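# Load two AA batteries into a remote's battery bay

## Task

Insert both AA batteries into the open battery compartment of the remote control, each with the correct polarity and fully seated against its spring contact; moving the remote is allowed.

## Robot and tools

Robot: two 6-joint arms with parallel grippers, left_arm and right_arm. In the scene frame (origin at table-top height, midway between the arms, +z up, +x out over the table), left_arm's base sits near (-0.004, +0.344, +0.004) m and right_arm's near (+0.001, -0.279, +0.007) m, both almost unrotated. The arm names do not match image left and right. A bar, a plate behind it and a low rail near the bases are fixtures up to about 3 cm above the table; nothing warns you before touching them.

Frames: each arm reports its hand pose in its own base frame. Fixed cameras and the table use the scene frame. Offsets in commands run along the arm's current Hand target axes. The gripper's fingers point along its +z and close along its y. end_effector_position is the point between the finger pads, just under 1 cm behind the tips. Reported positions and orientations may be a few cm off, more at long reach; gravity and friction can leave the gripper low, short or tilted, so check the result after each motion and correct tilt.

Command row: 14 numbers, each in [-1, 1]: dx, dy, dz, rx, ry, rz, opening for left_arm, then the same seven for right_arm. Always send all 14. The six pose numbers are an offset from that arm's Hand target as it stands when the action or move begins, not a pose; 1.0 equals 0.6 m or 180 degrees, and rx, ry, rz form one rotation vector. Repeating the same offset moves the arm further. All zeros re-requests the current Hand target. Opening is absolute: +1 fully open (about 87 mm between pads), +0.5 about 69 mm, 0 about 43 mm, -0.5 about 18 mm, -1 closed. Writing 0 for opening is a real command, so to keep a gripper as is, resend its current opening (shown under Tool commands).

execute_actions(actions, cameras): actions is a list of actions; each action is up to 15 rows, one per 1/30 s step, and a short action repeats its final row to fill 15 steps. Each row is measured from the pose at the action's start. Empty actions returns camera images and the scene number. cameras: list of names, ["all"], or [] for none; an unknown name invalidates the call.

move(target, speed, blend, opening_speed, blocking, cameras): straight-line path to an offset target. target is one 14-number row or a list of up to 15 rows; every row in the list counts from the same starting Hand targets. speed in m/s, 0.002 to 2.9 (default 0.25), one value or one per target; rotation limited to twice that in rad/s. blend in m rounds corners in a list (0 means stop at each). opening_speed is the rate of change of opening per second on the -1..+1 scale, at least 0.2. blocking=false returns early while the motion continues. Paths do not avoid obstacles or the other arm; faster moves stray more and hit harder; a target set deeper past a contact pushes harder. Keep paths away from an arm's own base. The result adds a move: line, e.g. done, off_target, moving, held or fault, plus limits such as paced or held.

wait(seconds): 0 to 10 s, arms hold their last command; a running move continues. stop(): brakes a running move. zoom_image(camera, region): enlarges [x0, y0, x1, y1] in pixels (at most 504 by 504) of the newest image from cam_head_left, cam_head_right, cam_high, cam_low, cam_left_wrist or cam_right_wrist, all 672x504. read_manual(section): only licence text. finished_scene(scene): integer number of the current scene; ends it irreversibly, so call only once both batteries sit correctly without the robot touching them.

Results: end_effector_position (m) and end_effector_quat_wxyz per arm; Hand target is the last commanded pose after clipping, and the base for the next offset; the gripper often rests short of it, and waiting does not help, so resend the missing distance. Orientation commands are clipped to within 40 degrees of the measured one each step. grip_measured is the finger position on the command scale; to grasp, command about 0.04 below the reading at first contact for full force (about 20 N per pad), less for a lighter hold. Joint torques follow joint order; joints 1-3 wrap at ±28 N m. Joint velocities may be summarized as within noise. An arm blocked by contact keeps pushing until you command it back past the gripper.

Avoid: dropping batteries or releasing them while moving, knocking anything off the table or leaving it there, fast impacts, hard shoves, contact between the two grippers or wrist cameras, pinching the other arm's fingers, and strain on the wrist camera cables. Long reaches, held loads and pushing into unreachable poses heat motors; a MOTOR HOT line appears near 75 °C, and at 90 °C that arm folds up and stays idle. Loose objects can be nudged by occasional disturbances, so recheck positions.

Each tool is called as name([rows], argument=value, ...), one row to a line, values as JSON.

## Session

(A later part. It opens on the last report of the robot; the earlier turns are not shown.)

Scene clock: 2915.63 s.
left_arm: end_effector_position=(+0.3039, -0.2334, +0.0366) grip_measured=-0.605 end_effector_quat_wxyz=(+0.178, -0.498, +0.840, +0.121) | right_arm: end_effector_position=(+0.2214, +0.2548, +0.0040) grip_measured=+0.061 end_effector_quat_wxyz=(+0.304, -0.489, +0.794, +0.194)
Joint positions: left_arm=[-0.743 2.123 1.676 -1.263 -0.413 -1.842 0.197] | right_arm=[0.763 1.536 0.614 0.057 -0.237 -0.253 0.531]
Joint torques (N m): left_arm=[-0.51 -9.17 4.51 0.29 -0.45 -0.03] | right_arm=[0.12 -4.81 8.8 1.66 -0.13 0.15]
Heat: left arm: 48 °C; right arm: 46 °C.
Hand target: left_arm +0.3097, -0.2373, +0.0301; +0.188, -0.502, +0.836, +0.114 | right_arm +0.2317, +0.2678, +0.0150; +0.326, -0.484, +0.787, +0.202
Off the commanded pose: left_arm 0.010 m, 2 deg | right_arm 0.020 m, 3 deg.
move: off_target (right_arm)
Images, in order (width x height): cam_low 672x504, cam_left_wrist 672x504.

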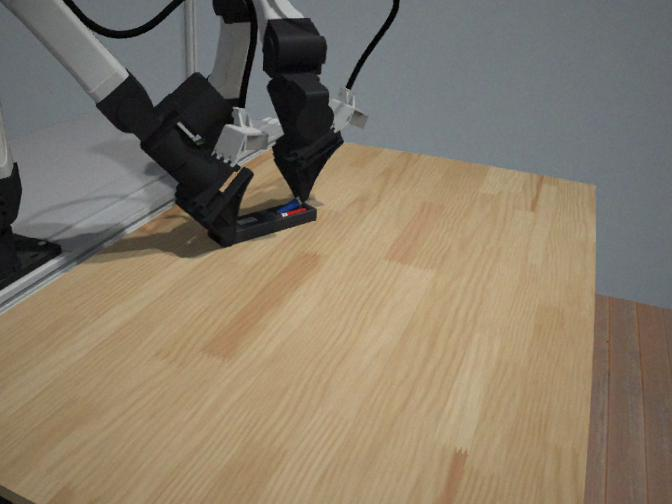

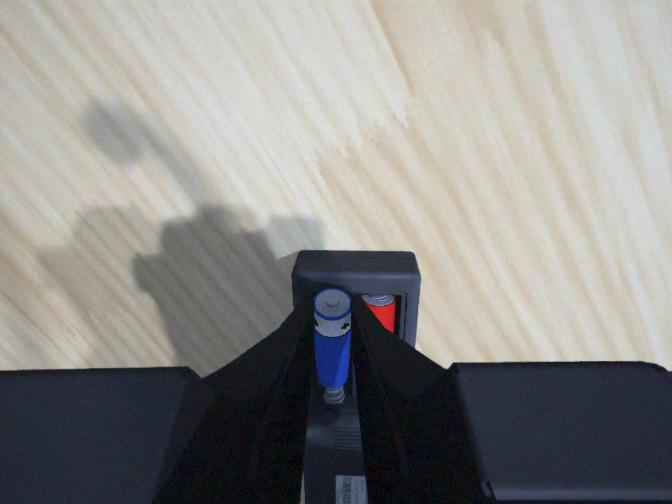

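move(target=[0.0155,-0.0005,0.001,0,0,0,-0.70,0,0,0,0,0,0,0.0], speed=0.05, cameras=["cam_left_wrist"])

Scene clock: 2922.63 s.
left_arm: end_effector_position=(+0.3030, -0.2346, +0.0364) grip_measured=-0.605 end_effector_quat_wxyz=(+0.181, -0.496, +0.840, +0.122) | right_arm: end_effector_position=(+0.2214, +0.2548, +0.0040) grip_measured=+0.061 end_effector_quat_wxyz=(+0.304, -0.489, +0.794, +0.194)
Joint positions: left_arm=[-0.75 2.124 1.676 -1.264 -0.419 -1.847 0.197] | right_arm=[0.763 1.536 0.614 0.057 -0.237 -0.253 0.531]
Joint torques (N m): left_arm=[-0.08 -10.54 4.81 -0.04 -0.29 0.13] | right_arm=[0.1 -4.81 8.8 1.66 -0.12 0.15]
Heat: left arm: 48 °C; right arm: 46 °C.
Hand target: left_arm +0.3031, -0.2348, +0.0364; +0.181, -0.497, +0.840, +0.121 (not the last commanded pose) | right_arm +0.2317, +0.2678, +0.0150; +0.326, -0.484, +0.787, +0.202
Off the commanded pose: left_arm 0.015 m, 1 deg | right_arm 0.020 m, 3 deg.
move: held (left_arm; a check stopped the path), off_target (right_arm); limits=held
pose unreachable (left arm): on one or more control steps of this call, first in action 0 (counted from 0), this arm could not follow its commanded pose, so it was not sent that pose on those steps. It may still have moved: this result reports where it is.
cause: moving toward the commanded pose would bring a part of the arm too close to another arm (this arm's wrist (the part past joint 4) and the right arm's wrist camera, at the place that arm is still heading or pushing toward).
Images, in order (width x height): cam_left_wrist 672x504.

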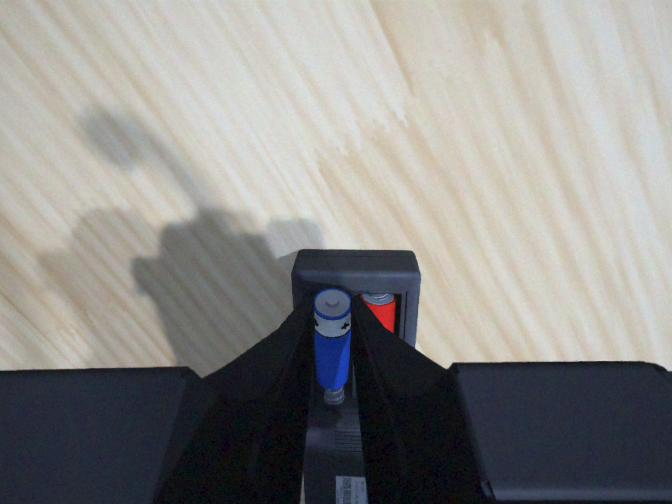

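execute_actions([
  [[0,0,0,0,0,0,-0.70,0.0322,0.0056,-0.0062,0,0,0,0.0]],
  [[0,0,0,0,0,0,-0.70,0,0,0,0,0,0,0.3]],
])

move(target=[0,0,0,0,0,0,-0.70,0,0,0,0,-0.0833,0,0.3], speed=0.1, cameras=["cam_right_wrist"])

Scene clock: 2944.60 s.
left_arm: end_effector_position=(+0.3030, -0.2345, +0.0364) grip_measured=-0.605 end_effector_quat_wxyz=(+0.181, -0.496, +0.840, +0.122) | right_arm: end_effector_position=(+0.2206, +0.2553, +0.0032) grip_measured=+0.300 end_effector_quat_wxyz=(+0.319, -0.487, +0.788, +0.200)
Joint positions: left_arm=[-0.75 2.124 1.676 -1.264 -0.419 -1.847 0.197] | right_arm=[0.763 1.525 0.573 0.123 -0.241 -0.249 0.65]
Joint torques (N m): left_arm=[-0.06 -10.52 4.81 -0.03 -0.28 0.12] | right_arm=[-0.65 -5.65 4.64 1.6 -0.14 0.06]
Heat: left arm: 48 °C; right arm: 46 °C.
Hand target: left_arm +0.3031, -0.2348, +0.0364; +0.181, -0.497, +0.840, +0.121 | right_arm +0.2213, +0.2548, +0.0039; +0.326, -0.484, +0.787, +0.202
Off the commanded pose: left_arm 0.000 m, 0 deg | right_arm 0.001 m, 1 deg.

Scene clock: 2946.53 s.
left_arm: end_effector_position=(+0.3030, -0.2345, +0.0364) grip_measured=-0.605 end_effector_quat_wxyz=(+0.181, -0.496, +0.840, +0.122) | right_arm: end_effector_position=(+0.2218, +0.2551, +0.0046) grip_measured=+0.300 end_effector_quat_wxyz=(+0.424, -0.460, +0.736, +0.257)
Joint positions: left_arm=[-0.75 2.124 1.676 -1.264 -0.419 -1.847 0.197] | right_arm=[0.708 1.529 0.32 0.64 -0.339 -0.223 0.65]
Joint torques (N m): left_arm=[-0.08 -10.51 4.78 -0.02 -0.28 0.12] | right_arm=[-0.84 -3.78 4.03 1.88 -0.21 0.19]
Heat: left arm: 48 °C; right arm: 46 °C.
Hand target: left_arm +0.3031, -0.2348, +0.0364; +0.181, -0.497, +0.840, +0.121 | right_arm +0.2214, +0.2548, +0.0039; +0.426, -0.454, +0.737, +0.263
Off the commanded pose: left_arm 0.000 m, 0 deg | right_arm 0.001 m, 1 deg.
move: done
Images, in order (width x height): cam_right_wrist 672x504.

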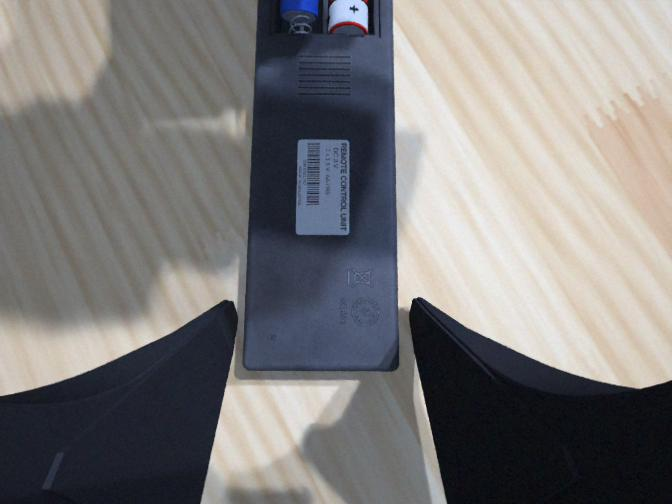

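zoom_image(camera="cam_right_wrist", region=[260, 0, 400, 70])

execute_actions([
  [[0,0,0,0,0,0,-0.70,0,0,0.01,0,0,0,0.1]],
  [[0,0,0,0,0,0,-0.70,0,0,0,0,0,0,0.0]],
])

Scaled by 3.600.

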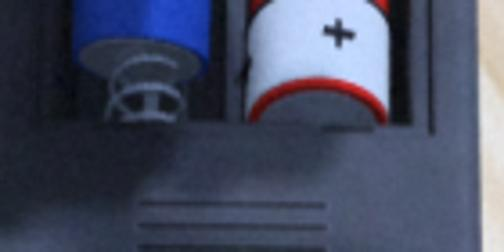

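Scene clock: 2950.03 s.
left_arm: end_effector_position=(+0.3030, -0.2345, +0.0364) grip_measured=-0.605 end_effector_quat_wxyz=(+0.181, -0.496, +0.840, +0.122) | right_arm: end_effector_position=(+0.2245, +0.2588, +0.0039) grip_measured=+0.061 end_effector_quat_wxyz=(+0.430, -0.457, +0.733, +0.262)
Joint positions: left_arm=[-0.75 2.124 1.676 -1.264 -0.419 -1.847 0.197] | right_arm=[0.708 1.561 0.32 0.69 -0.343 -0.215 0.53]
Joint torques (N m): left_arm=[-0.09 -10.54 4.79 -0.03 -0.27 0.13] | right_arm=[0.01 -3.41 5.14 1.66 -0.07 0.16]
Heat: left arm: 48 °C; right arm: 45 °C.
Hand target: left_arm +0.3031, -0.2348, +0.0364; +0.181, -0.497, +0.840, +0.121 | right_arm +0.2237, +0.2594, +0.0008; +0.426, -0.454, +0.737, +0.263
Off the commanded pose: left_arm 0.000 m, 0 deg | right_arm 0.003 m, 1 deg.

move(target=[0.0222,-0.0095,0.0058,0,0.0222,0,-0.70,0,0,0,0,0,0,0.0], speed=0.05, cameras=["cam_left_wrist", "cam_right_wrist"])

Scene clock: 2961.27 s.
left_arm: end_effector_position=(+0.3022, -0.2358, +0.0357) grip_measured=-0.605 end_effector_quat_wxyz=(+0.171, -0.496, +0.843, +0.119) | right_arm: end_effector_position=(+0.2245, +0.2588, +0.0039) grip_measured=+0.061 end_effector_quat_wxyz=(+0.430, -0.457, +0.733, +0.262)
Joint positions: left_arm=[-0.743 2.124 1.676 -1.26 -0.398 -1.836 0.197] | right_arm=[0.708 1.561 0.32 0.69 -0.343 -0.215 0.53]
Joint torques (N m): left_arm=[0.1 -8.8 4.96 0.31 0.21 0.19] | right_arm=[0.01 -3.43 5.14 1.65 -0.07 0.16]
Heat: left arm: 48 °C; right arm: 44 °C.
Hand target: left_arm +0.3029, -0.2466, +0.0275; +0.152, -0.501, +0.846, +0.104 | right_arm +0.2237, +0.2594, +0.0008; +0.426, -0.454, +0.737, +0.263
Off the commanded pose: left_arm 0.014 m, 3 deg | right_arm 0.003 m, 1 deg.
move: off_target (left_arm)
Images, in order (width x height): cam_left_wrist 672x504, cam_right_wrist 672x504.

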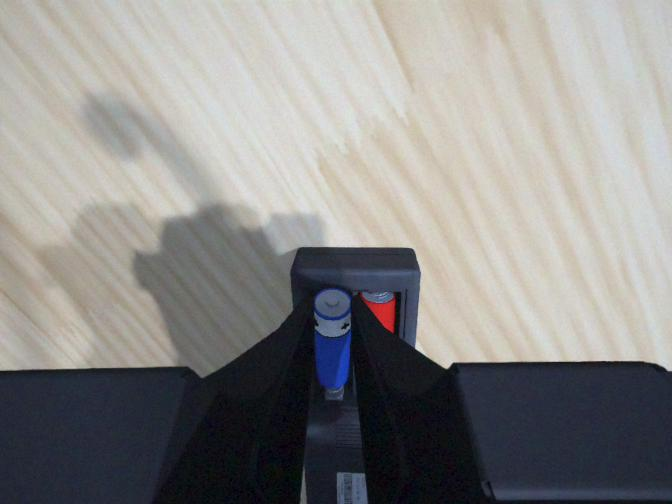

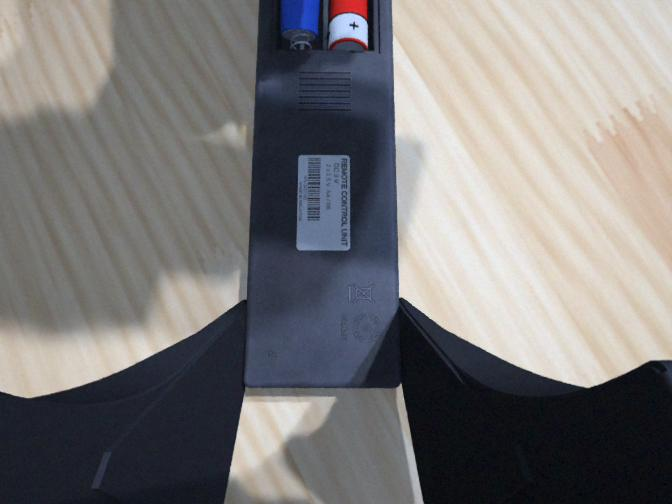

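zoom_image(camera="cam_right_wrist", region=[260, 0, 400, 70])

move(target=[0.02,-0.003,0.0,0,0.01,0,-0.70,0,0,0.008,0,0,0,0.0], speed=0.05, cameras=["cam_left_wrist", "cam_right_wrist"])

Scaled by 3.600.

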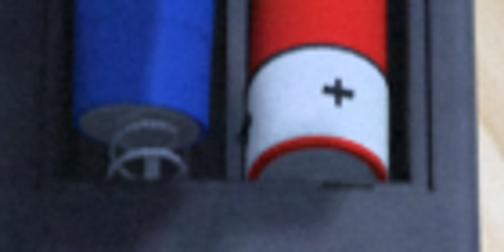

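Scene clock: 2964.53 s.
left_arm: end_effector_position=(+0.3022, -0.2367, +0.0342) grip_measured=-0.605 end_effector_quat_wxyz=(+0.169, -0.497, +0.843, +0.119) | right_arm: end_effector_position=(+0.2244, +0.2615, +0.0037) grip_measured=+0.061 end_effector_quat_wxyz=(+0.433, -0.459, +0.729, +0.266)
Joint positions: left_arm=[-0.743 2.127 1.676 -1.256 -0.394 -1.835 0.197] | right_arm=[0.71 1.576 0.32 0.714 -0.35 -0.214 0.53]
Joint torques (N m): left_arm=[-1.17 -8.01 5.5 0.37 0.52 0.07] | right_arm=[0.44 -2.37 6.11 1.6 0.08 0.19]
Heat: left arm: 48 °C; right arm: 44 °C.
Hand target: left_arm +0.2991, -0.2573, +0.0230; +0.138, -0.502, +0.848, +0.096 | right_arm +0.2255, +0.2632, -0.0014; +0.426, -0.454, +0.737, +0.263
Off the commanded pose: left_arm 0.024 m, 4 deg | right_arm 0.006 m, 1 deg.
move: off_target (left_arm)
Images, in order (width x height): cam_left_wrist 672x504, cam_right_wrist 672x504.

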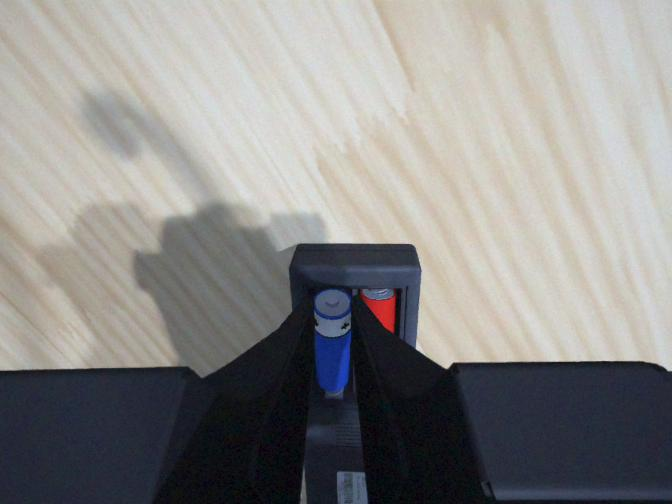

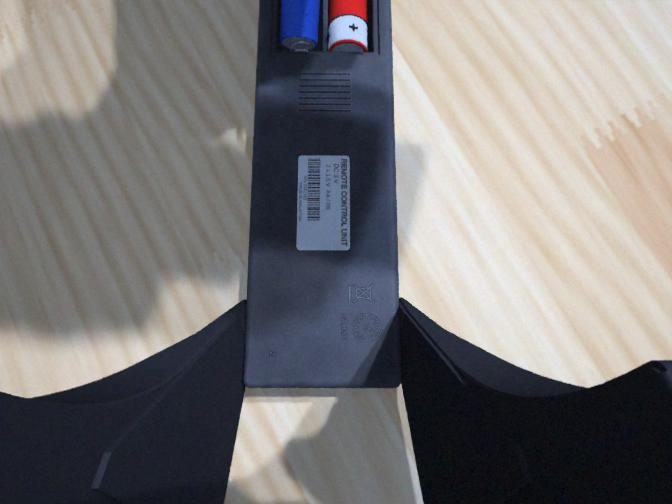

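move(target=[0.0085,0,0.004,0,0.0444,0,-0.70,0,0,0.005,0,0,0,0.0], speed=0.06, cameras=["cam_left_wrist", "cam_right_wrist"])

Scene clock: 2970.27 s.
left_arm: end_effector_position=(+0.3032, -0.2357, +0.0277) grip_measured=-0.605 end_effector_quat_wxyz=(+0.120, -0.502, +0.850, +0.103) | right_arm: end_effector_position=(+0.2253, +0.2625, +0.0034) grip_measured=+0.061 end_effector_quat_wxyz=(+0.435, -0.457, +0.728, +0.267)
Joint positions: left_arm=[-0.692 2.127 1.659 -1.22 -0.296 -1.777 0.197] | right_arm=[0.711 1.586 0.32 0.73 -0.35 -0.21 0.53]
Joint torques (N m): left_arm=[-1.17 -10.51 3.11 0.69 0.9 0.11] | right_arm=[0.81 -1.81 6.71 1.56 0.13 0.18]
Heat: left arm: 49 °C; right arm: 44 °C.
Hand target: left_arm +0.2971, -0.2608, +0.0191; +0.079, -0.508, +0.856, +0.061 | right_arm +0.2267, +0.2655, -0.0030; +0.426, -0.454, +0.737, +0.263
Off the commanded pose: left_arm 0.027 m, 7 deg | right_arm 0.007 m, 2 deg.
move: off_target (left_arm)
Images, in order (width x height): cam_left_wrist 672x504, cam_right_wrist 672x504.

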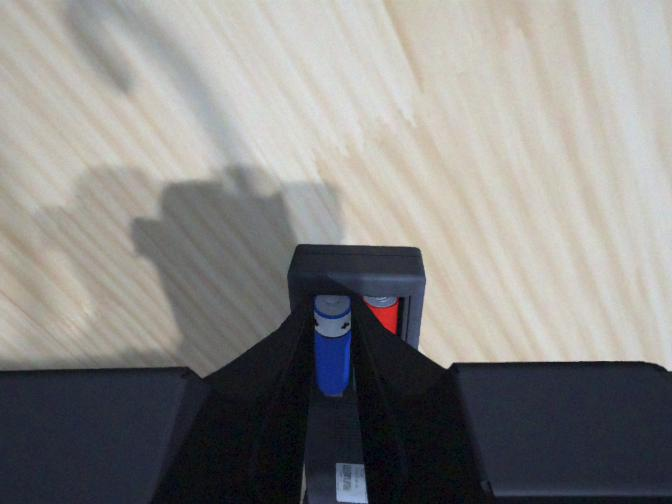

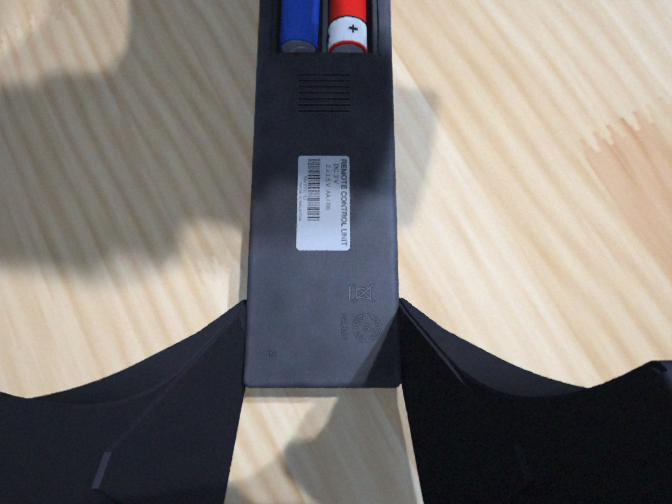

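move(target=[0.0085,0,0.004,0,0.0333,0,-0.70,0,0,0.005,0,0,0,0.0], speed=0.06, cameras=["cam_left_wrist", "cam_low"])

zoom_image(camera="cam_low", region=[250, 160, 340, 240])

Scene clock: 2974.33 s.
left_arm: end_effector_position=(+0.3041, -0.2335, +0.0271) grip_measured=-0.605 end_effector_quat_wxyz=(+0.086, -0.507, +0.853, +0.083) | right_arm: end_effector_position=(+0.2264, +0.2639, +0.0033) grip_measured=+0.061 end_effector_quat_wxyz=(+0.437, -0.456, +0.727, +0.269)
Joint positions: left_arm=[-0.651 2.107 1.628 -1.183 -0.222 -1.734 0.197] | right_arm=[0.711 1.597 0.32 0.749 -0.351 -0.208 0.53]
Joint torques (N m): left_arm=[-1.72 -9.58 2.7 0.81 1.22 0.08] | right_arm=[1.14 -1.47 7.31 1.48 0.18 0.18]
Heat: left arm: 50 °C; right arm: 44 °C.
Hand target: left_arm +0.2949, -0.2647, +0.0157; +0.034, -0.510, +0.859, +0.034 | right_arm +0.2279, +0.2678, -0.0044; +0.426, -0.454, +0.737, +0.263
Off the commanded pose: left_arm 0.035 m, 8 deg | right_arm 0.009 m, 2 deg.
move: off_target (left_arm)
Images, in order (width x height): cam_low 672x504, cam_left_wrist 672x504.

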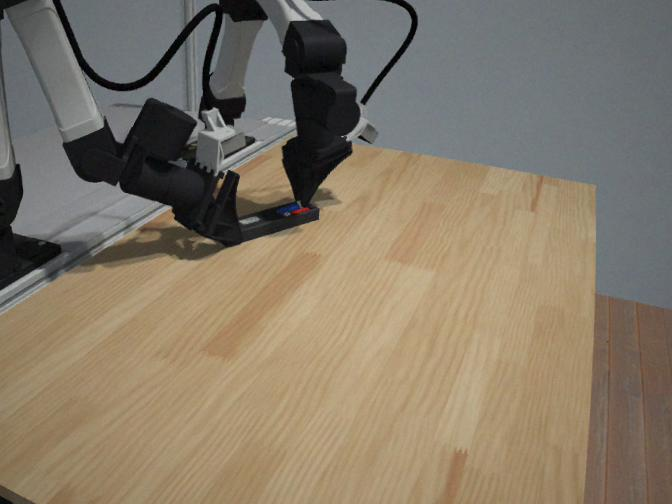

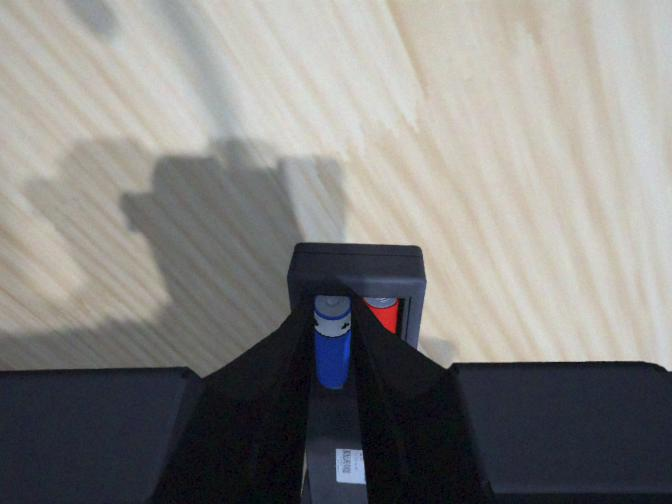

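Scaled by 5.600.

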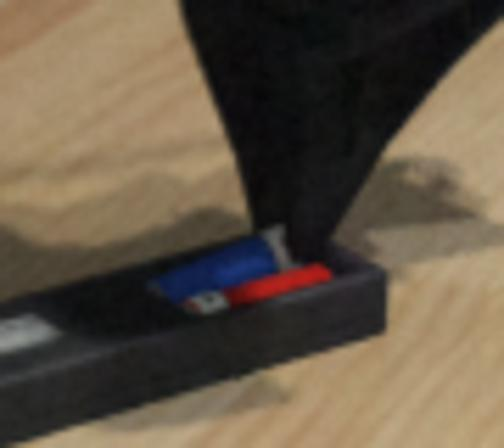

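move(target=[0.007,0,0.006,0,0.03,0,-0.70,0,0,0.005,0,0,0,0.0], speed=0.06, cameras=["cam_left_wrist", "cam_low"])

zoom_image(camera="cam_low", region=[250, 160, 340, 240])

Scene clock: 2986.03 s.
left_arm: end_effector_position=(+0.3047, -0.2326, +0.0266) grip_measured=-0.605 end_effector_quat_wxyz=(+0.054, -0.512, +0.855, +0.061) | right_arm: end_effector_position=(+0.2272, +0.2651, +0.0030) grip_measured=+0.061 end_effector_quat_wxyz=(+0.440, -0.456, +0.725, +0.270)
Joint positions: left_arm=[-0.613 2.089 1.598 -1.147 -0.147 -1.696 0.197] | right_arm=[0.712 1.608 0.32 0.766 -0.351 -0.206 0.53]
Joint torques (N m): left_arm=[-2.32 -8.35 2.37 0.91 1.46 0.01] | right_arm=[1.47 -1.06 7.91 1.41 0.22 0.17]
Heat: left arm: 49 °C; right arm: 44 °C.
Hand target: left_arm +0.2929, -0.2680, +0.0117; -0.007, -0.511, +0.859, +0.010 | right_arm +0.2291, +0.2701, -0.0060; +0.426, -0.454, +0.737, +0.263
Off the commanded pose: left_arm 0.040 m, 9 deg | right_arm 0.010 m, 2 deg.
move: off_target (left_arm)
Images, in order (width x height): cam_low 672x504, cam_left_wrist 672x504.

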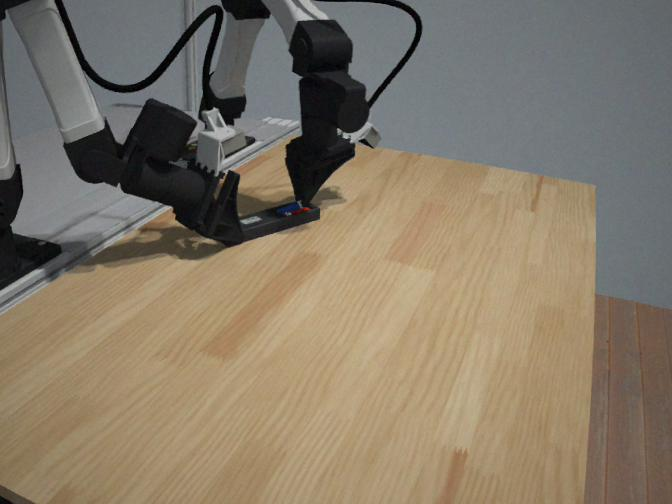

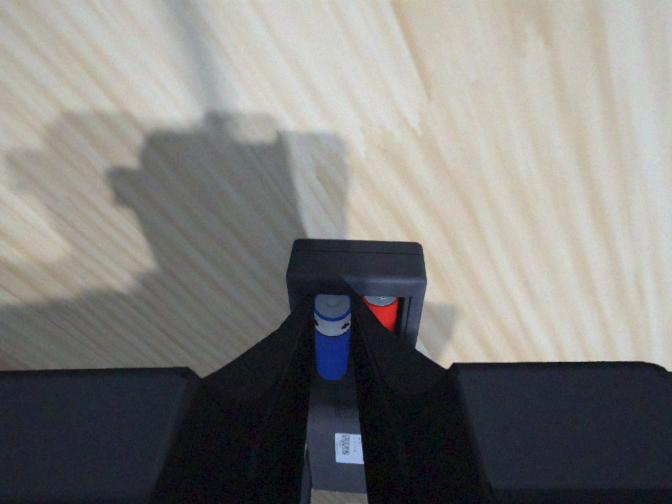

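Scaled by 5.600.

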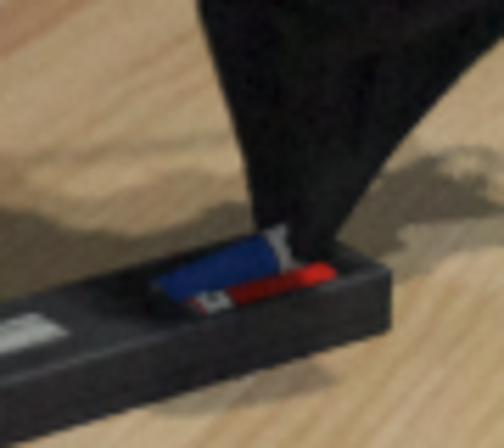

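execute_actions([
  [[-0.0545,0.0113,-0.0213,0,-0.045,0,-0.70,0,0,0,0,0,0,0.0]],
  [[0,0,0,0,0,0,-0.42,0,0,0,0,0,0,0.0]],
], cameras=["cam_left_wrist", "cam_low"])

zoom_image(camera="cam_low", region=[250, 160, 340, 240])

Scene clock: 2995.77 s.
left_arm: end_effector_position=(+0.3077, -0.2293, +0.0277) grip_measured=-0.423 end_effector_quat_wxyz=(+0.067, -0.511, +0.855, +0.059) | right_arm: end_effector_position=(+0.2286, +0.2689, +0.0033) grip_measured=+0.060 end_effector_quat_wxyz=(+0.440, -0.457, +0.724, +0.271)
Joint positions: left_arm=[-0.612 2.076 1.583 -1.132 -0.17 -1.693 0.289] | right_arm=[0.717 1.622 0.333 0.77 -0.351 -0.204 0.53]
Joint torques (N m): left_arm=[-0.7 -10.92 3.08 0.39 0.21 0.14] | right_arm=[0.94 -2.25 6.71 1.37 0.22 0.16]
Heat: left arm: 50 °C; right arm: 44 °C.
Hand target: left_arm +0.3029, -0.2363, +0.0247; +0.054, -0.509, +0.858, +0.046 | right_arm +0.2291, +0.2701, -0.0059; +0.426, -0.454, +0.737, +0.263
Off the commanded pose: left_arm 0.009 m, 2 deg | right_arm 0.009 m, 2 deg.
Images, in order (width x height): cam_low 672x504, cam_left_wrist 672x504.

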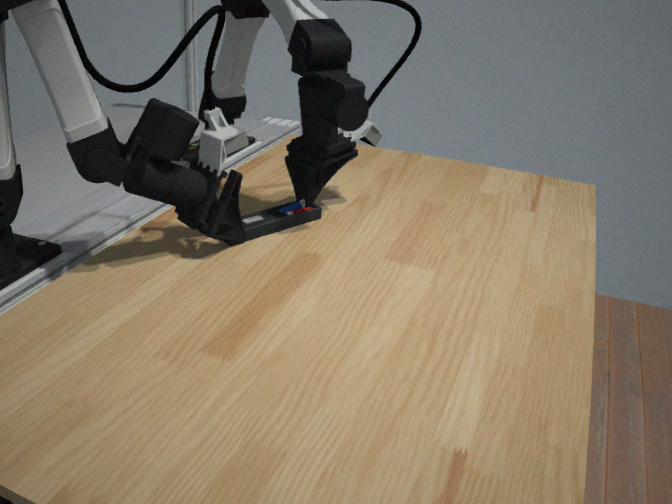

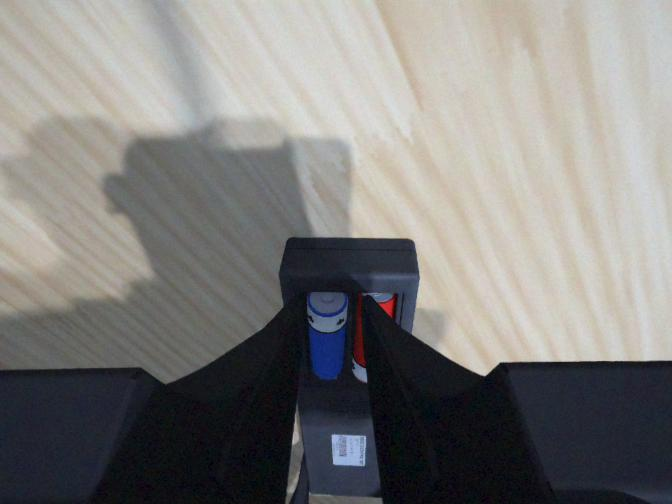

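Scaled by 5.600.

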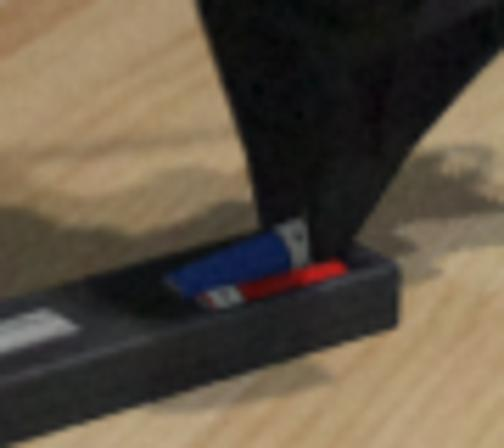

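move([
  [0,0,-0.07,0,0,0,-0.42,0,0,0,0,0,0,0.0],
  [0,0,-0.07,0,0.036,0,-0.85,0,0,0,0,0,0,0.0],
], speed=0.12, cameras=["cam_left_wrist", "cam_low"])

zoom_image(camera="cam_left_wrist", region=[240, 160, 420, 300])

Scene clock: 3010.30 s.
left_arm: end_effector_position=(+0.2954, -0.2399, +0.0505) grip_measured=-0.849 end_effector_quat_wxyz=(-0.004, -0.510, +0.859, +0.044) | right_arm: end_effector_position=(+0.2297, +0.2718, +0.0034) grip_measured=+0.060 end_effector_quat_wxyz=(+0.440, -0.457, +0.723, +0.272)
Joint positions: left_arm=[-0.587 2.075 1.659 -1.238 -0.031 -1.659 0.075] | right_arm=[0.723 1.632 0.344 0.771 -0.346 -0.202 0.53]
Joint torques (N m): left_arm=[0.51 -14.61 4.85 0.2 -0.01 0.18] | right_arm=[0.4 -3.17 5.72 1.36 0.17 0.14]
Heat: left arm: 52 °C; right arm: 43 °C.
Hand target: left_arm +0.3009, -0.2419, +0.0663; +0.006, -0.511, +0.859, +0.017 | right_arm +0.2291, +0.2701, -0.0060; +0.426, -0.454, +0.737, +0.263
Off the commanded pose: left_arm 0.017 m, 3 deg | right_arm 0.009 m, 3 deg.
move: off_target (left_arm, right_arm); target 2's new opening was sent with left_arm's hand 0.017 m and 3 deg from that target
Images, in order (width x height): cam_low 672x504, cam_left_wrist 672x504.

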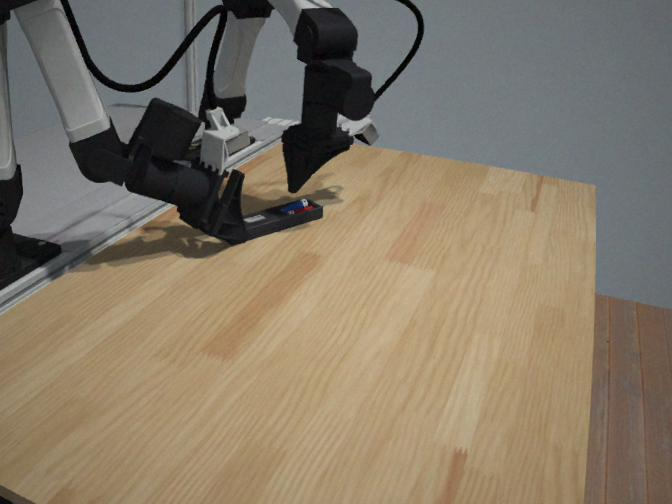

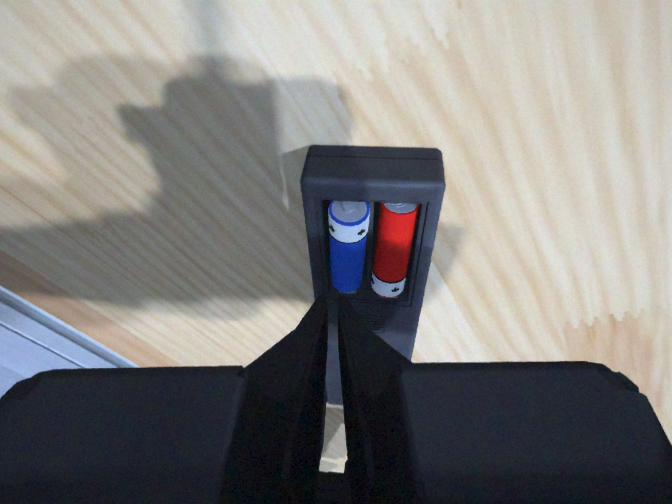

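Scaled by 2.800.

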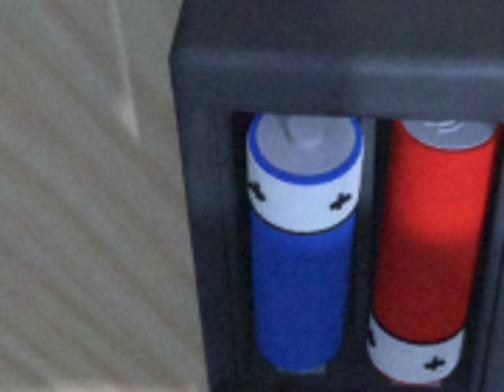

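move(target=[-0.0328,-0.0097,0,0,0,0,-0.85,0,0,0,0,0,0,0.0], speed=0.12, cameras=["cam_left_wrist"])

Scene clock: 3017.70 s.
left_arm: end_effector_position=(+0.3057, -0.2231, +0.0507) grip_measured=-0.849 end_effector_quat_wxyz=(-0.007, -0.511, +0.859, +0.044) | right_arm: end_effector_position=(+0.2297, +0.2718, +0.0034) grip_measured=+0.060 end_effector_quat_wxyz=(+0.440, -0.457, +0.723, +0.272)
Joint positions: left_arm=[-0.534 2.075 1.659 -1.238 -0.03 -1.608 0.075] | right_arm=[0.723 1.632 0.344 0.771 -0.346 -0.202 0.53]
Joint torques (N m): left_arm=[0.5 -13 6.91 0.11 -0.02 0.19] | right_arm=[0.39 -3.18 5.71 1.36 0.18 0.14]
Heat: left arm: 54 °C; right arm: 43 °C.
Hand target: left_arm +0.3154, -0.2274, +0.0667; +0.006, -0.511, +0.859, +0.017 | right_arm +0.2291, +0.2701, -0.0060; +0.426, -0.454, +0.737, +0.263
Off the commanded pose: left_arm 0.019 m, 3 deg | right_arm 0.010 m, 3 deg.
move: off_target (left_arm, right_arm)
Images, in order (width x height): cam_left_wrist 672x504.

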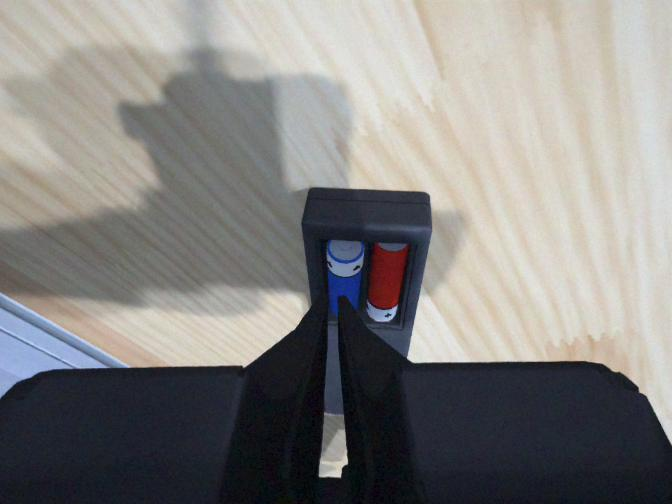

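move(target=[0,0,0.055,0,0,0,-0.85,0,0,0,0,0,0,0.0], speed=0.08, cameras=["cam_left_wrist"])

Scene clock: 3021.60 s.
left_arm: end_effector_position=(+0.3088, -0.2252, +0.0329) grip_measured=-0.849 end_effector_quat_wxyz=(+0.000, -0.509, +0.860, +0.030) | right_arm: end_effector_position=(+0.2298, +0.2718, +0.0034) grip_measured=+0.060 end_effector_quat_wxyz=(+0.440, -0.457, +0.724, +0.272)
Joint positions: left_arm=[-0.534 2.075 1.589 -1.137 -0.029 -1.604 0.075] | right_arm=[0.723 1.632 0.344 0.771 -0.346 -0.201 0.53]
Joint torques (N m): left_arm=[0.64 -10.7 4.7 0.36 -0.05 0.15] | right_arm=[0.4 -3.18 5.72 1.36 0.17 0.13]
Heat: left arm: 54 °C; right arm: 43 °C.
Hand target: left_arm +0.3152, -0.2262, +0.0337; +0.006, -0.511, +0.859, +0.017 | right_arm +0.2291, +0.2701, -0.0060; +0.426, -0.454, +0.737, +0.263
Off the commanded pose: left_arm 0.006 m, 2 deg | right_arm 0.009 m, 3 deg.
move: off_target (right_arm)
Images, in order (width x height): cam_left_wrist 672x504.

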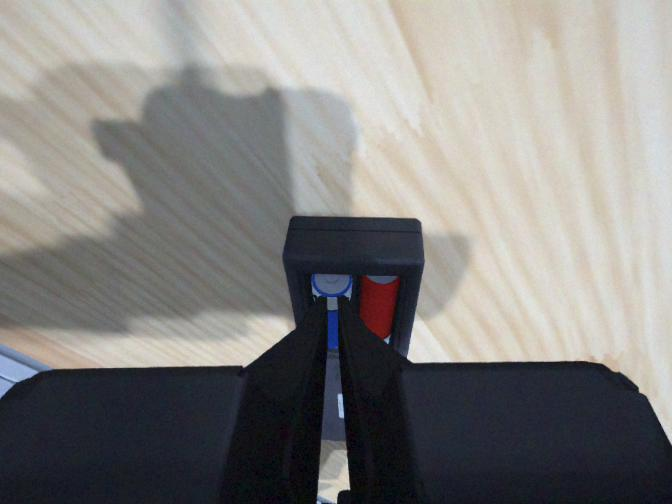

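execute_actions([
  [[0.0133,-0.005,0.0333,0,0,0,-0.85,0,0,0,0,0,0,0.0]],
  [[0.008,-0.003,0.0167,0,0,0,-0.85,0,0,0,0,0,0,0.0]],
], cameras=["cam_left_wrist", "cam_low"])

zoom_image(camera="cam_low", region=[250, 170, 340, 240])

Scene clock: 3026.13 s.
left_arm: end_effector_position=(+0.3066, -0.2275, +0.0257) grip_measured=-0.849 end_effector_quat_wxyz=(-0.003, -0.508, +0.861, +0.026) | right_arm: end_effector_position=(+0.2298, +0.2718, +0.0034) grip_measured=+0.060 end_effector_quat_wxyz=(+0.440, -0.457, +0.724, +0.271)
Joint positions: left_arm=[-0.539 2.077 1.561 -1.104 -0.021 -1.605 0.075] | right_arm=[0.724 1.632 0.344 0.771 -0.345 -0.201 0.53]
Joint torques (N m): left_arm=[-1.94 -6.35 2.89 0.95 -0.12 -0.14] | right_arm=[0.36 -3.18 5.72 1.36 0.16 0.13]
Heat: left arm: 54 °C; right arm: 42 °C.
Hand target: left_arm +0.3131, -0.2387, +0.0033; +0.006, -0.511, +0.859, +0.017 | right_arm +0.2291, +0.2701, -0.0059; +0.426, -0.454, +0.737, +0.263
Off the commanded pose: left_arm 0.026 m, 1 deg | right_arm 0.010 m, 3 deg.
Images, in order (width x height): cam_low 672x504, cam_left_wrist 672x504.

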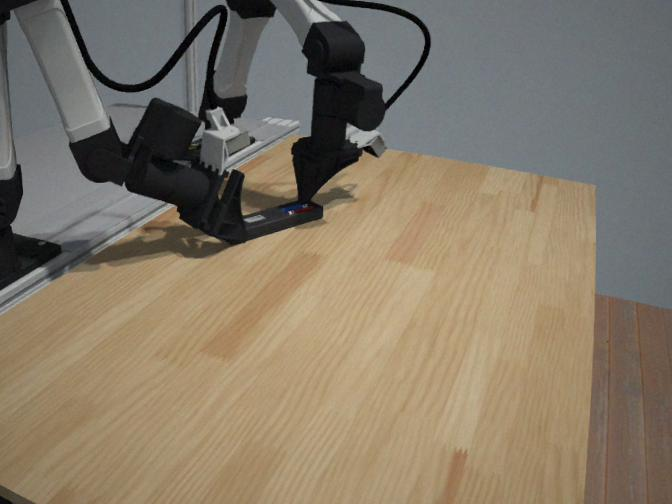

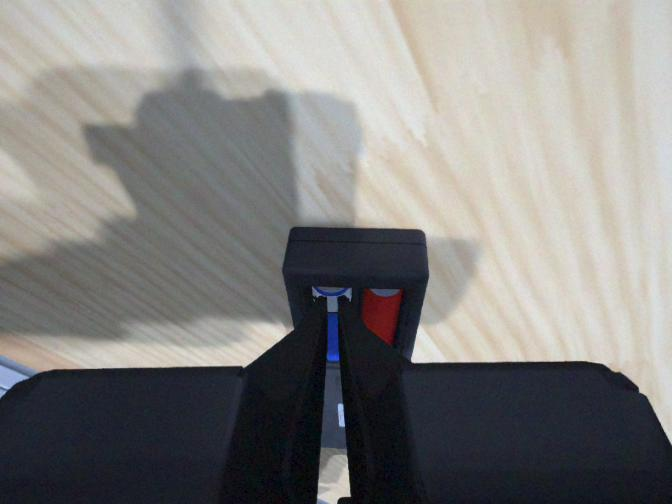

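Scaled by 5.600.

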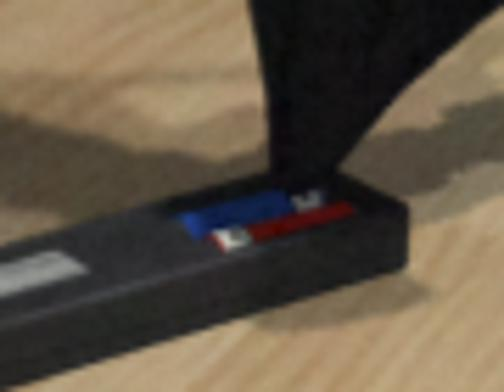

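execute_actions([
  [[0.008,-0.004,0.02,0,0,0,-0.85,0,0,0,0,0,0,0.0]],
  [[0.0,-0.003,0.0167,0,0,0,-0.85,0,0,0,0,0,0,0.0]],
], cameras=["cam_left_wrist", "cam_low"])

zoom_image(camera="cam_low", region=[250, 170, 340, 240])

Scene clock: 3029.73 s.
left_arm: end_effector_position=(+0.3067, -0.2275, +0.0247) grip_measured=-0.849 end_effector_quat_wxyz=(-0.002, -0.509, +0.861, +0.026) | right_arm: end_effector_position=(+0.2298, +0.2718, +0.0034) grip_measured=+0.060 end_effector_quat_wxyz=(+0.440, -0.457, +0.724, +0.271)
Joint positions: left_arm=[-0.539 2.077 1.557 -1.099 -0.021 -1.607 0.075] | right_arm=[0.724 1.632 0.344 0.771 -0.345 -0.201 0.53]
Joint torques (N m): left_arm=[-2.84 -3.1 0.8 1.47 -0.11 -0.22] | right_arm=[0.38 -3.18 5.72 1.36 0.16 0.13]
Heat: left arm: 53 °C; right arm: 42 °C.
Hand target: left_arm +0.3143, -0.2441, -0.0190; +0.006, -0.511, +0.859, +0.017 | right_arm +0.2291, +0.2701, -0.0059; +0.426, -0.454, +0.737, +0.263
Off the commanded pose: left_arm 0.047 m, 1 deg | right_arm 0.009 m, 2 deg.
Images, in order (width x height): cam_low 672x504, cam_left_wrist 672x504.

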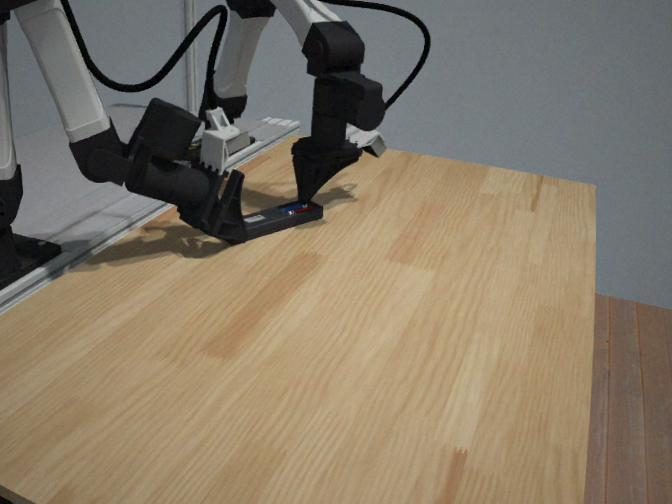

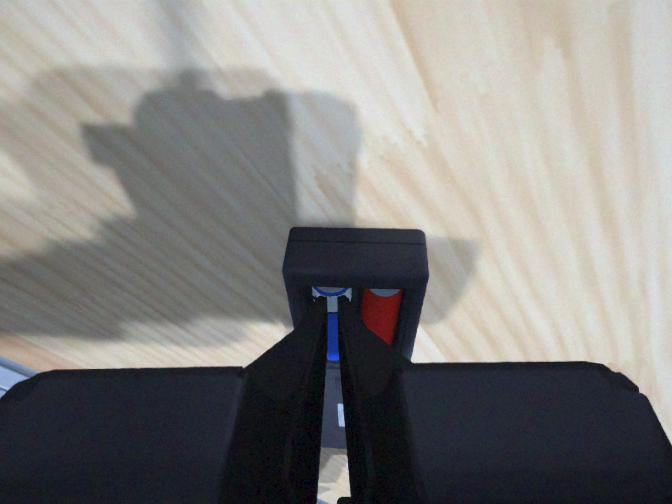

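Scaled by 5.600.

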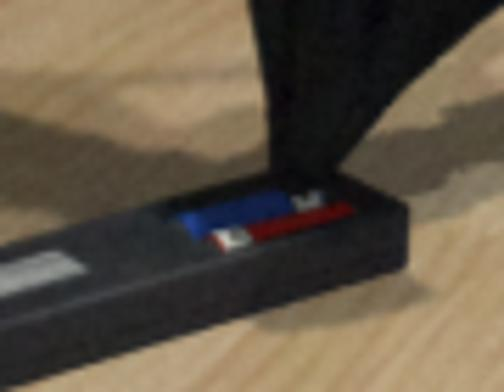

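move([
  [-0.012,0.01,-0.07,0,0,0,-0.85,0,0,0,0,0,0,0.0],
  [-0.03,0.0,-0.2,0,0,0,-0.85,0,0,0,0,0,0,0.0],
], speed=0.12, blend=0.02, cameras=["cam_left_wrist", "cam_low", "cam_right_wrist"])

zoom_image(camera="cam_low", region=[250, 170, 340, 240])

zoom_image(camera="cam_right_wrist", region=[260, 0, 400, 70])

Scene clock: 3035.57 s.
left_arm: end_effector_position=(+0.3181, -0.2347, +0.0991) grip_measured=-0.849 end_effector_quat_wxyz=(+0.003, -0.508, +0.861, +0.018) | right_arm: end_effector_position=(+0.2299, +0.2718, +0.0034) grip_measured=+0.060 end_effector_quat_wxyz=(+0.440, -0.457, +0.724, +0.271)
Joint positions: left_arm=[-0.54 2.073 1.85 -1.377 -0.022 -1.607 0.075] | right_arm=[0.724 1.632 0.344 0.771 -0.345 -0.201 0.53]
Joint torques (N m): left_arm=[0.94 -9.35 7.13 0.05 -0.11 0.17] | right_arm=[0.36 -3.17 5.74 1.36 0.16 0.13]
Heat: left arm: 52 °C; right arm: 42 °C.
Hand target: left_arm +0.3238, -0.2326, +0.1015; +0.006, -0.511, +0.859, +0.017 | right_arm +0.2292, +0.2701, -0.0059; +0.426, -0.454, +0.737, +0.263
Off the commanded pose: left_arm 0.007 m, 0 deg | right_arm 0.009 m, 2 deg.
move: done; blend cut to 0.0194 m at target 1
Images, in order (width x height): cam_low 672x504, cam_left_wrist 672x504, cam_right_wrist 672x504.

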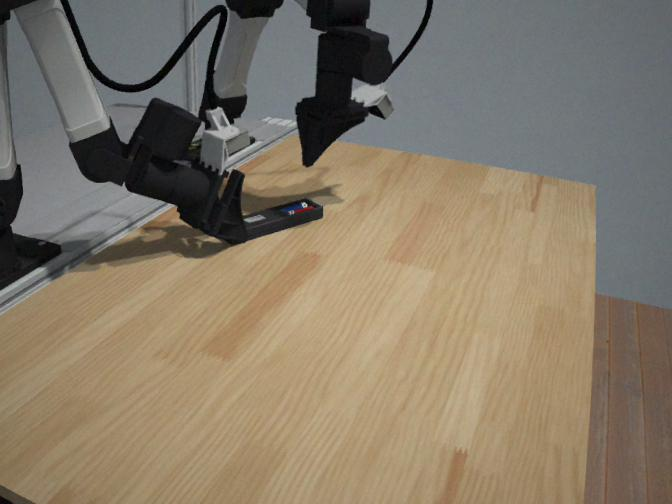

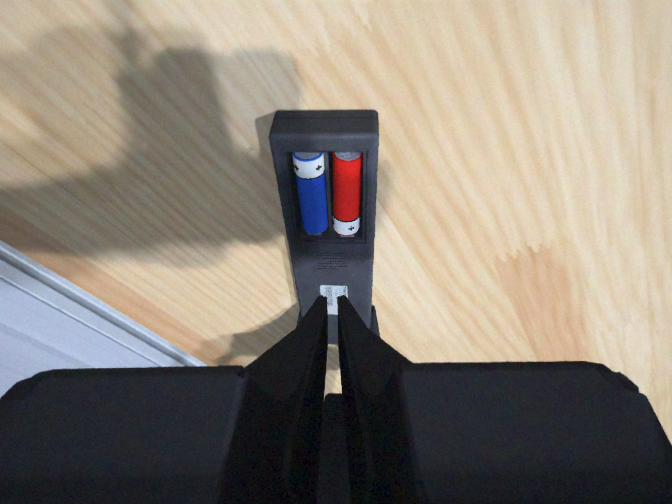

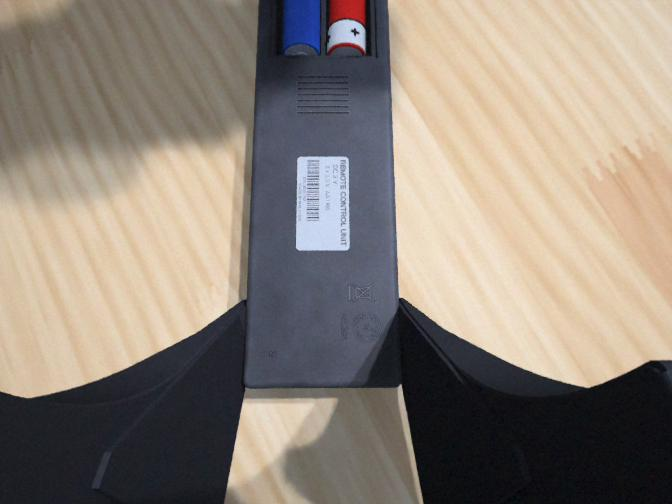

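Scaled by 5.600.

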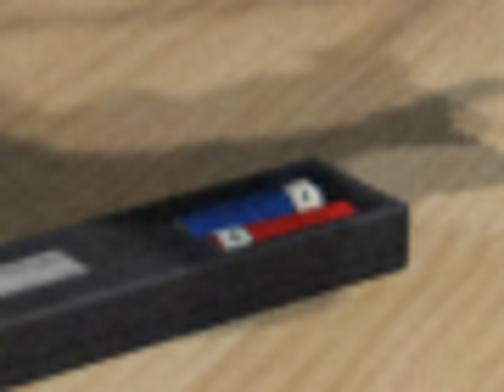

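Scaled by 3.600.

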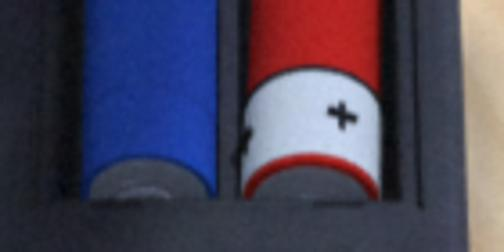

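zoom_image(camera="cam_left_wrist", region=[270, 135, 390, 250])

Scaled by 4.200.

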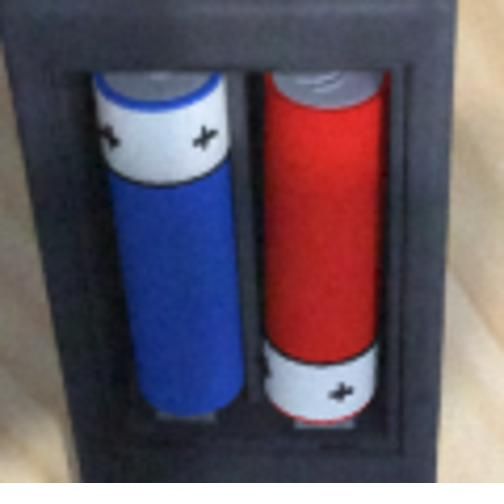

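move([
  [-0.0304,-0.0007,0.095,0,0,0,-1.0,0,0,0,0,0,0,0.0],
  [-0.0304,-0.0007,0.14,0,0,0,-1.0,0,0,0,0,0,0,0.0],
], speed=[0.12, 0.05], cameras=["cam_left_wrist"])

Scene clock: 3066.43 s.
left_arm: end_effector_position=(+0.3253, -0.2155, +0.0282) grip_measured=-0.985 end_effector_quat_wxyz=(-0.002, -0.509, +0.861, +0.019) | right_arm: end_effector_position=(+0.2299, +0.2718, +0.0034) grip_measured=+0.060 end_effector_quat_wxyz=(+0.440, -0.457, +0.724, +0.271)
Joint positions: left_arm=[-0.486 2.101 1.607 -1.112 -0.016 -1.554 0.008] | right_arm=[0.724 1.632 0.344 0.771 -0.345 -0.201 0.53]
Joint torques (N m): left_arm=[0.68 -8.65 4.1 0.54 -0.2 0.15] | right_arm=[0.36 -3.18 5.72 1.36 0.16 0.12]
Heat: left arm: 50 °C; right arm: 41 °C.
Hand target: left_arm +0.3322, -0.2136, +0.0179; +0.005, -0.511, +0.859, +0.018 | right_arm +0.2291, +0.2701, -0.0059; +0.426, -0.454, +0.737, +0.263
Off the commanded pose: left_arm 0.012 m, 1 deg | right_arm 0.010 m, 2 deg.
move: off_target (left_arm)
Images, in order (width x height): cam_left_wrist 672x504.

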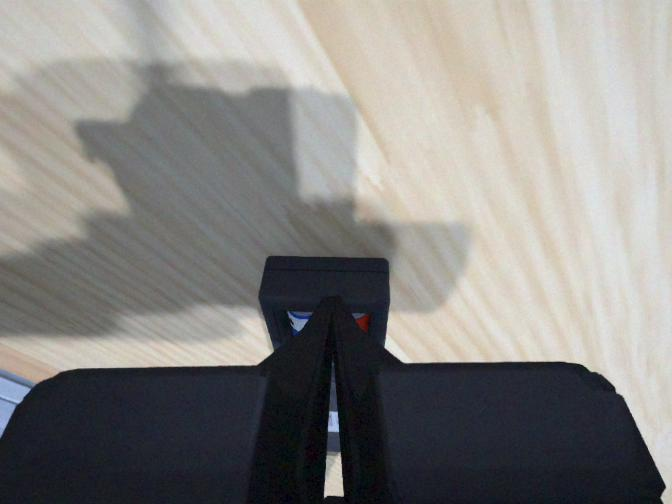

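execute_actions([
  [[0,-0.003,0.0167,0,0,0,-1.0,0,0,0,0,0,0,0.0]],
])

execute_actions([
  [[0,-0.003,0.0167,0,0,0,-1.0,0,0,0,0,0,0,0.0]],
])

Scene clock: 3068.87 s.
left_arm: end_effector_position=(+0.3254, -0.2156, +0.0277) grip_measured=-0.985 end_effector_quat_wxyz=(-0.005, -0.508, +0.861, +0.016) | right_arm: end_effector_position=(+0.2299, +0.2718, +0.0034) grip_measured=+0.060 end_effector_quat_wxyz=(+0.440, -0.457, +0.724, +0.271)
Joint positions: left_arm=[-0.482 2.101 1.604 -1.107 -0.009 -1.548 0.007] | right_arm=[0.724 1.632 0.344 0.771 -0.345 -0.201 0.53]
Joint torques (N m): left_arm=[0.34 -7.23 3.17 0.78 -0.28 0.1] | right_arm=[0.36 -3.18 5.72 1.36 0.16 0.13]
Heat: left arm: 50 °C; right arm: 41 °C.
Hand target: left_arm +0.3337, -0.2143, +0.0079; +0.006, -0.511, +0.859, +0.017 | right_arm +0.2291, +0.2701, -0.0059; +0.426, -0.454, +0.737, +0.263
Off the commanded pose: left_arm 0.022 m, 1 deg | right_arm 0.010 m, 2 deg.

Scene clock: 3069.57 s.
left_arm: end_effector_position=(+0.3253, -0.2154, +0.0270) grip_measured=-0.985 end_effector_quat_wxyz=(-0.009, -0.508, +0.861, +0.014) | right_arm: end_effector_position=(+0.2299, +0.2718, +0.0034) grip_measured=+0.060 end_effector_quat_wxyz=(+0.440, -0.457, +0.724, +0.271)
Joint positions: left_arm=[-0.478 2.101 1.6 -1.102 0 -1.543 0.007] | right_arm=[0.724 1.632 0.344 0.771 -0.345 -0.201 0.53]
Joint torques (N m): left_arm=[-0.01 -5.71 2.25 1.02 -0.36 0.06] | right_arm=[0.36 -3.18 5.72 1.36 0.16 0.12]
Heat: left arm: 50 °C; right arm: 41 °C.
Hand target: left_arm +0.3352, -0.2147, -0.0022; +0.006, -0.511, +0.859, +0.018 | right_arm +0.2291, +0.2701, -0.0059; +0.426, -0.454, +0.737, +0.263
Off the commanded pose: left_arm 0.031 m, 2 deg | right_arm 0.010 m, 2 deg.


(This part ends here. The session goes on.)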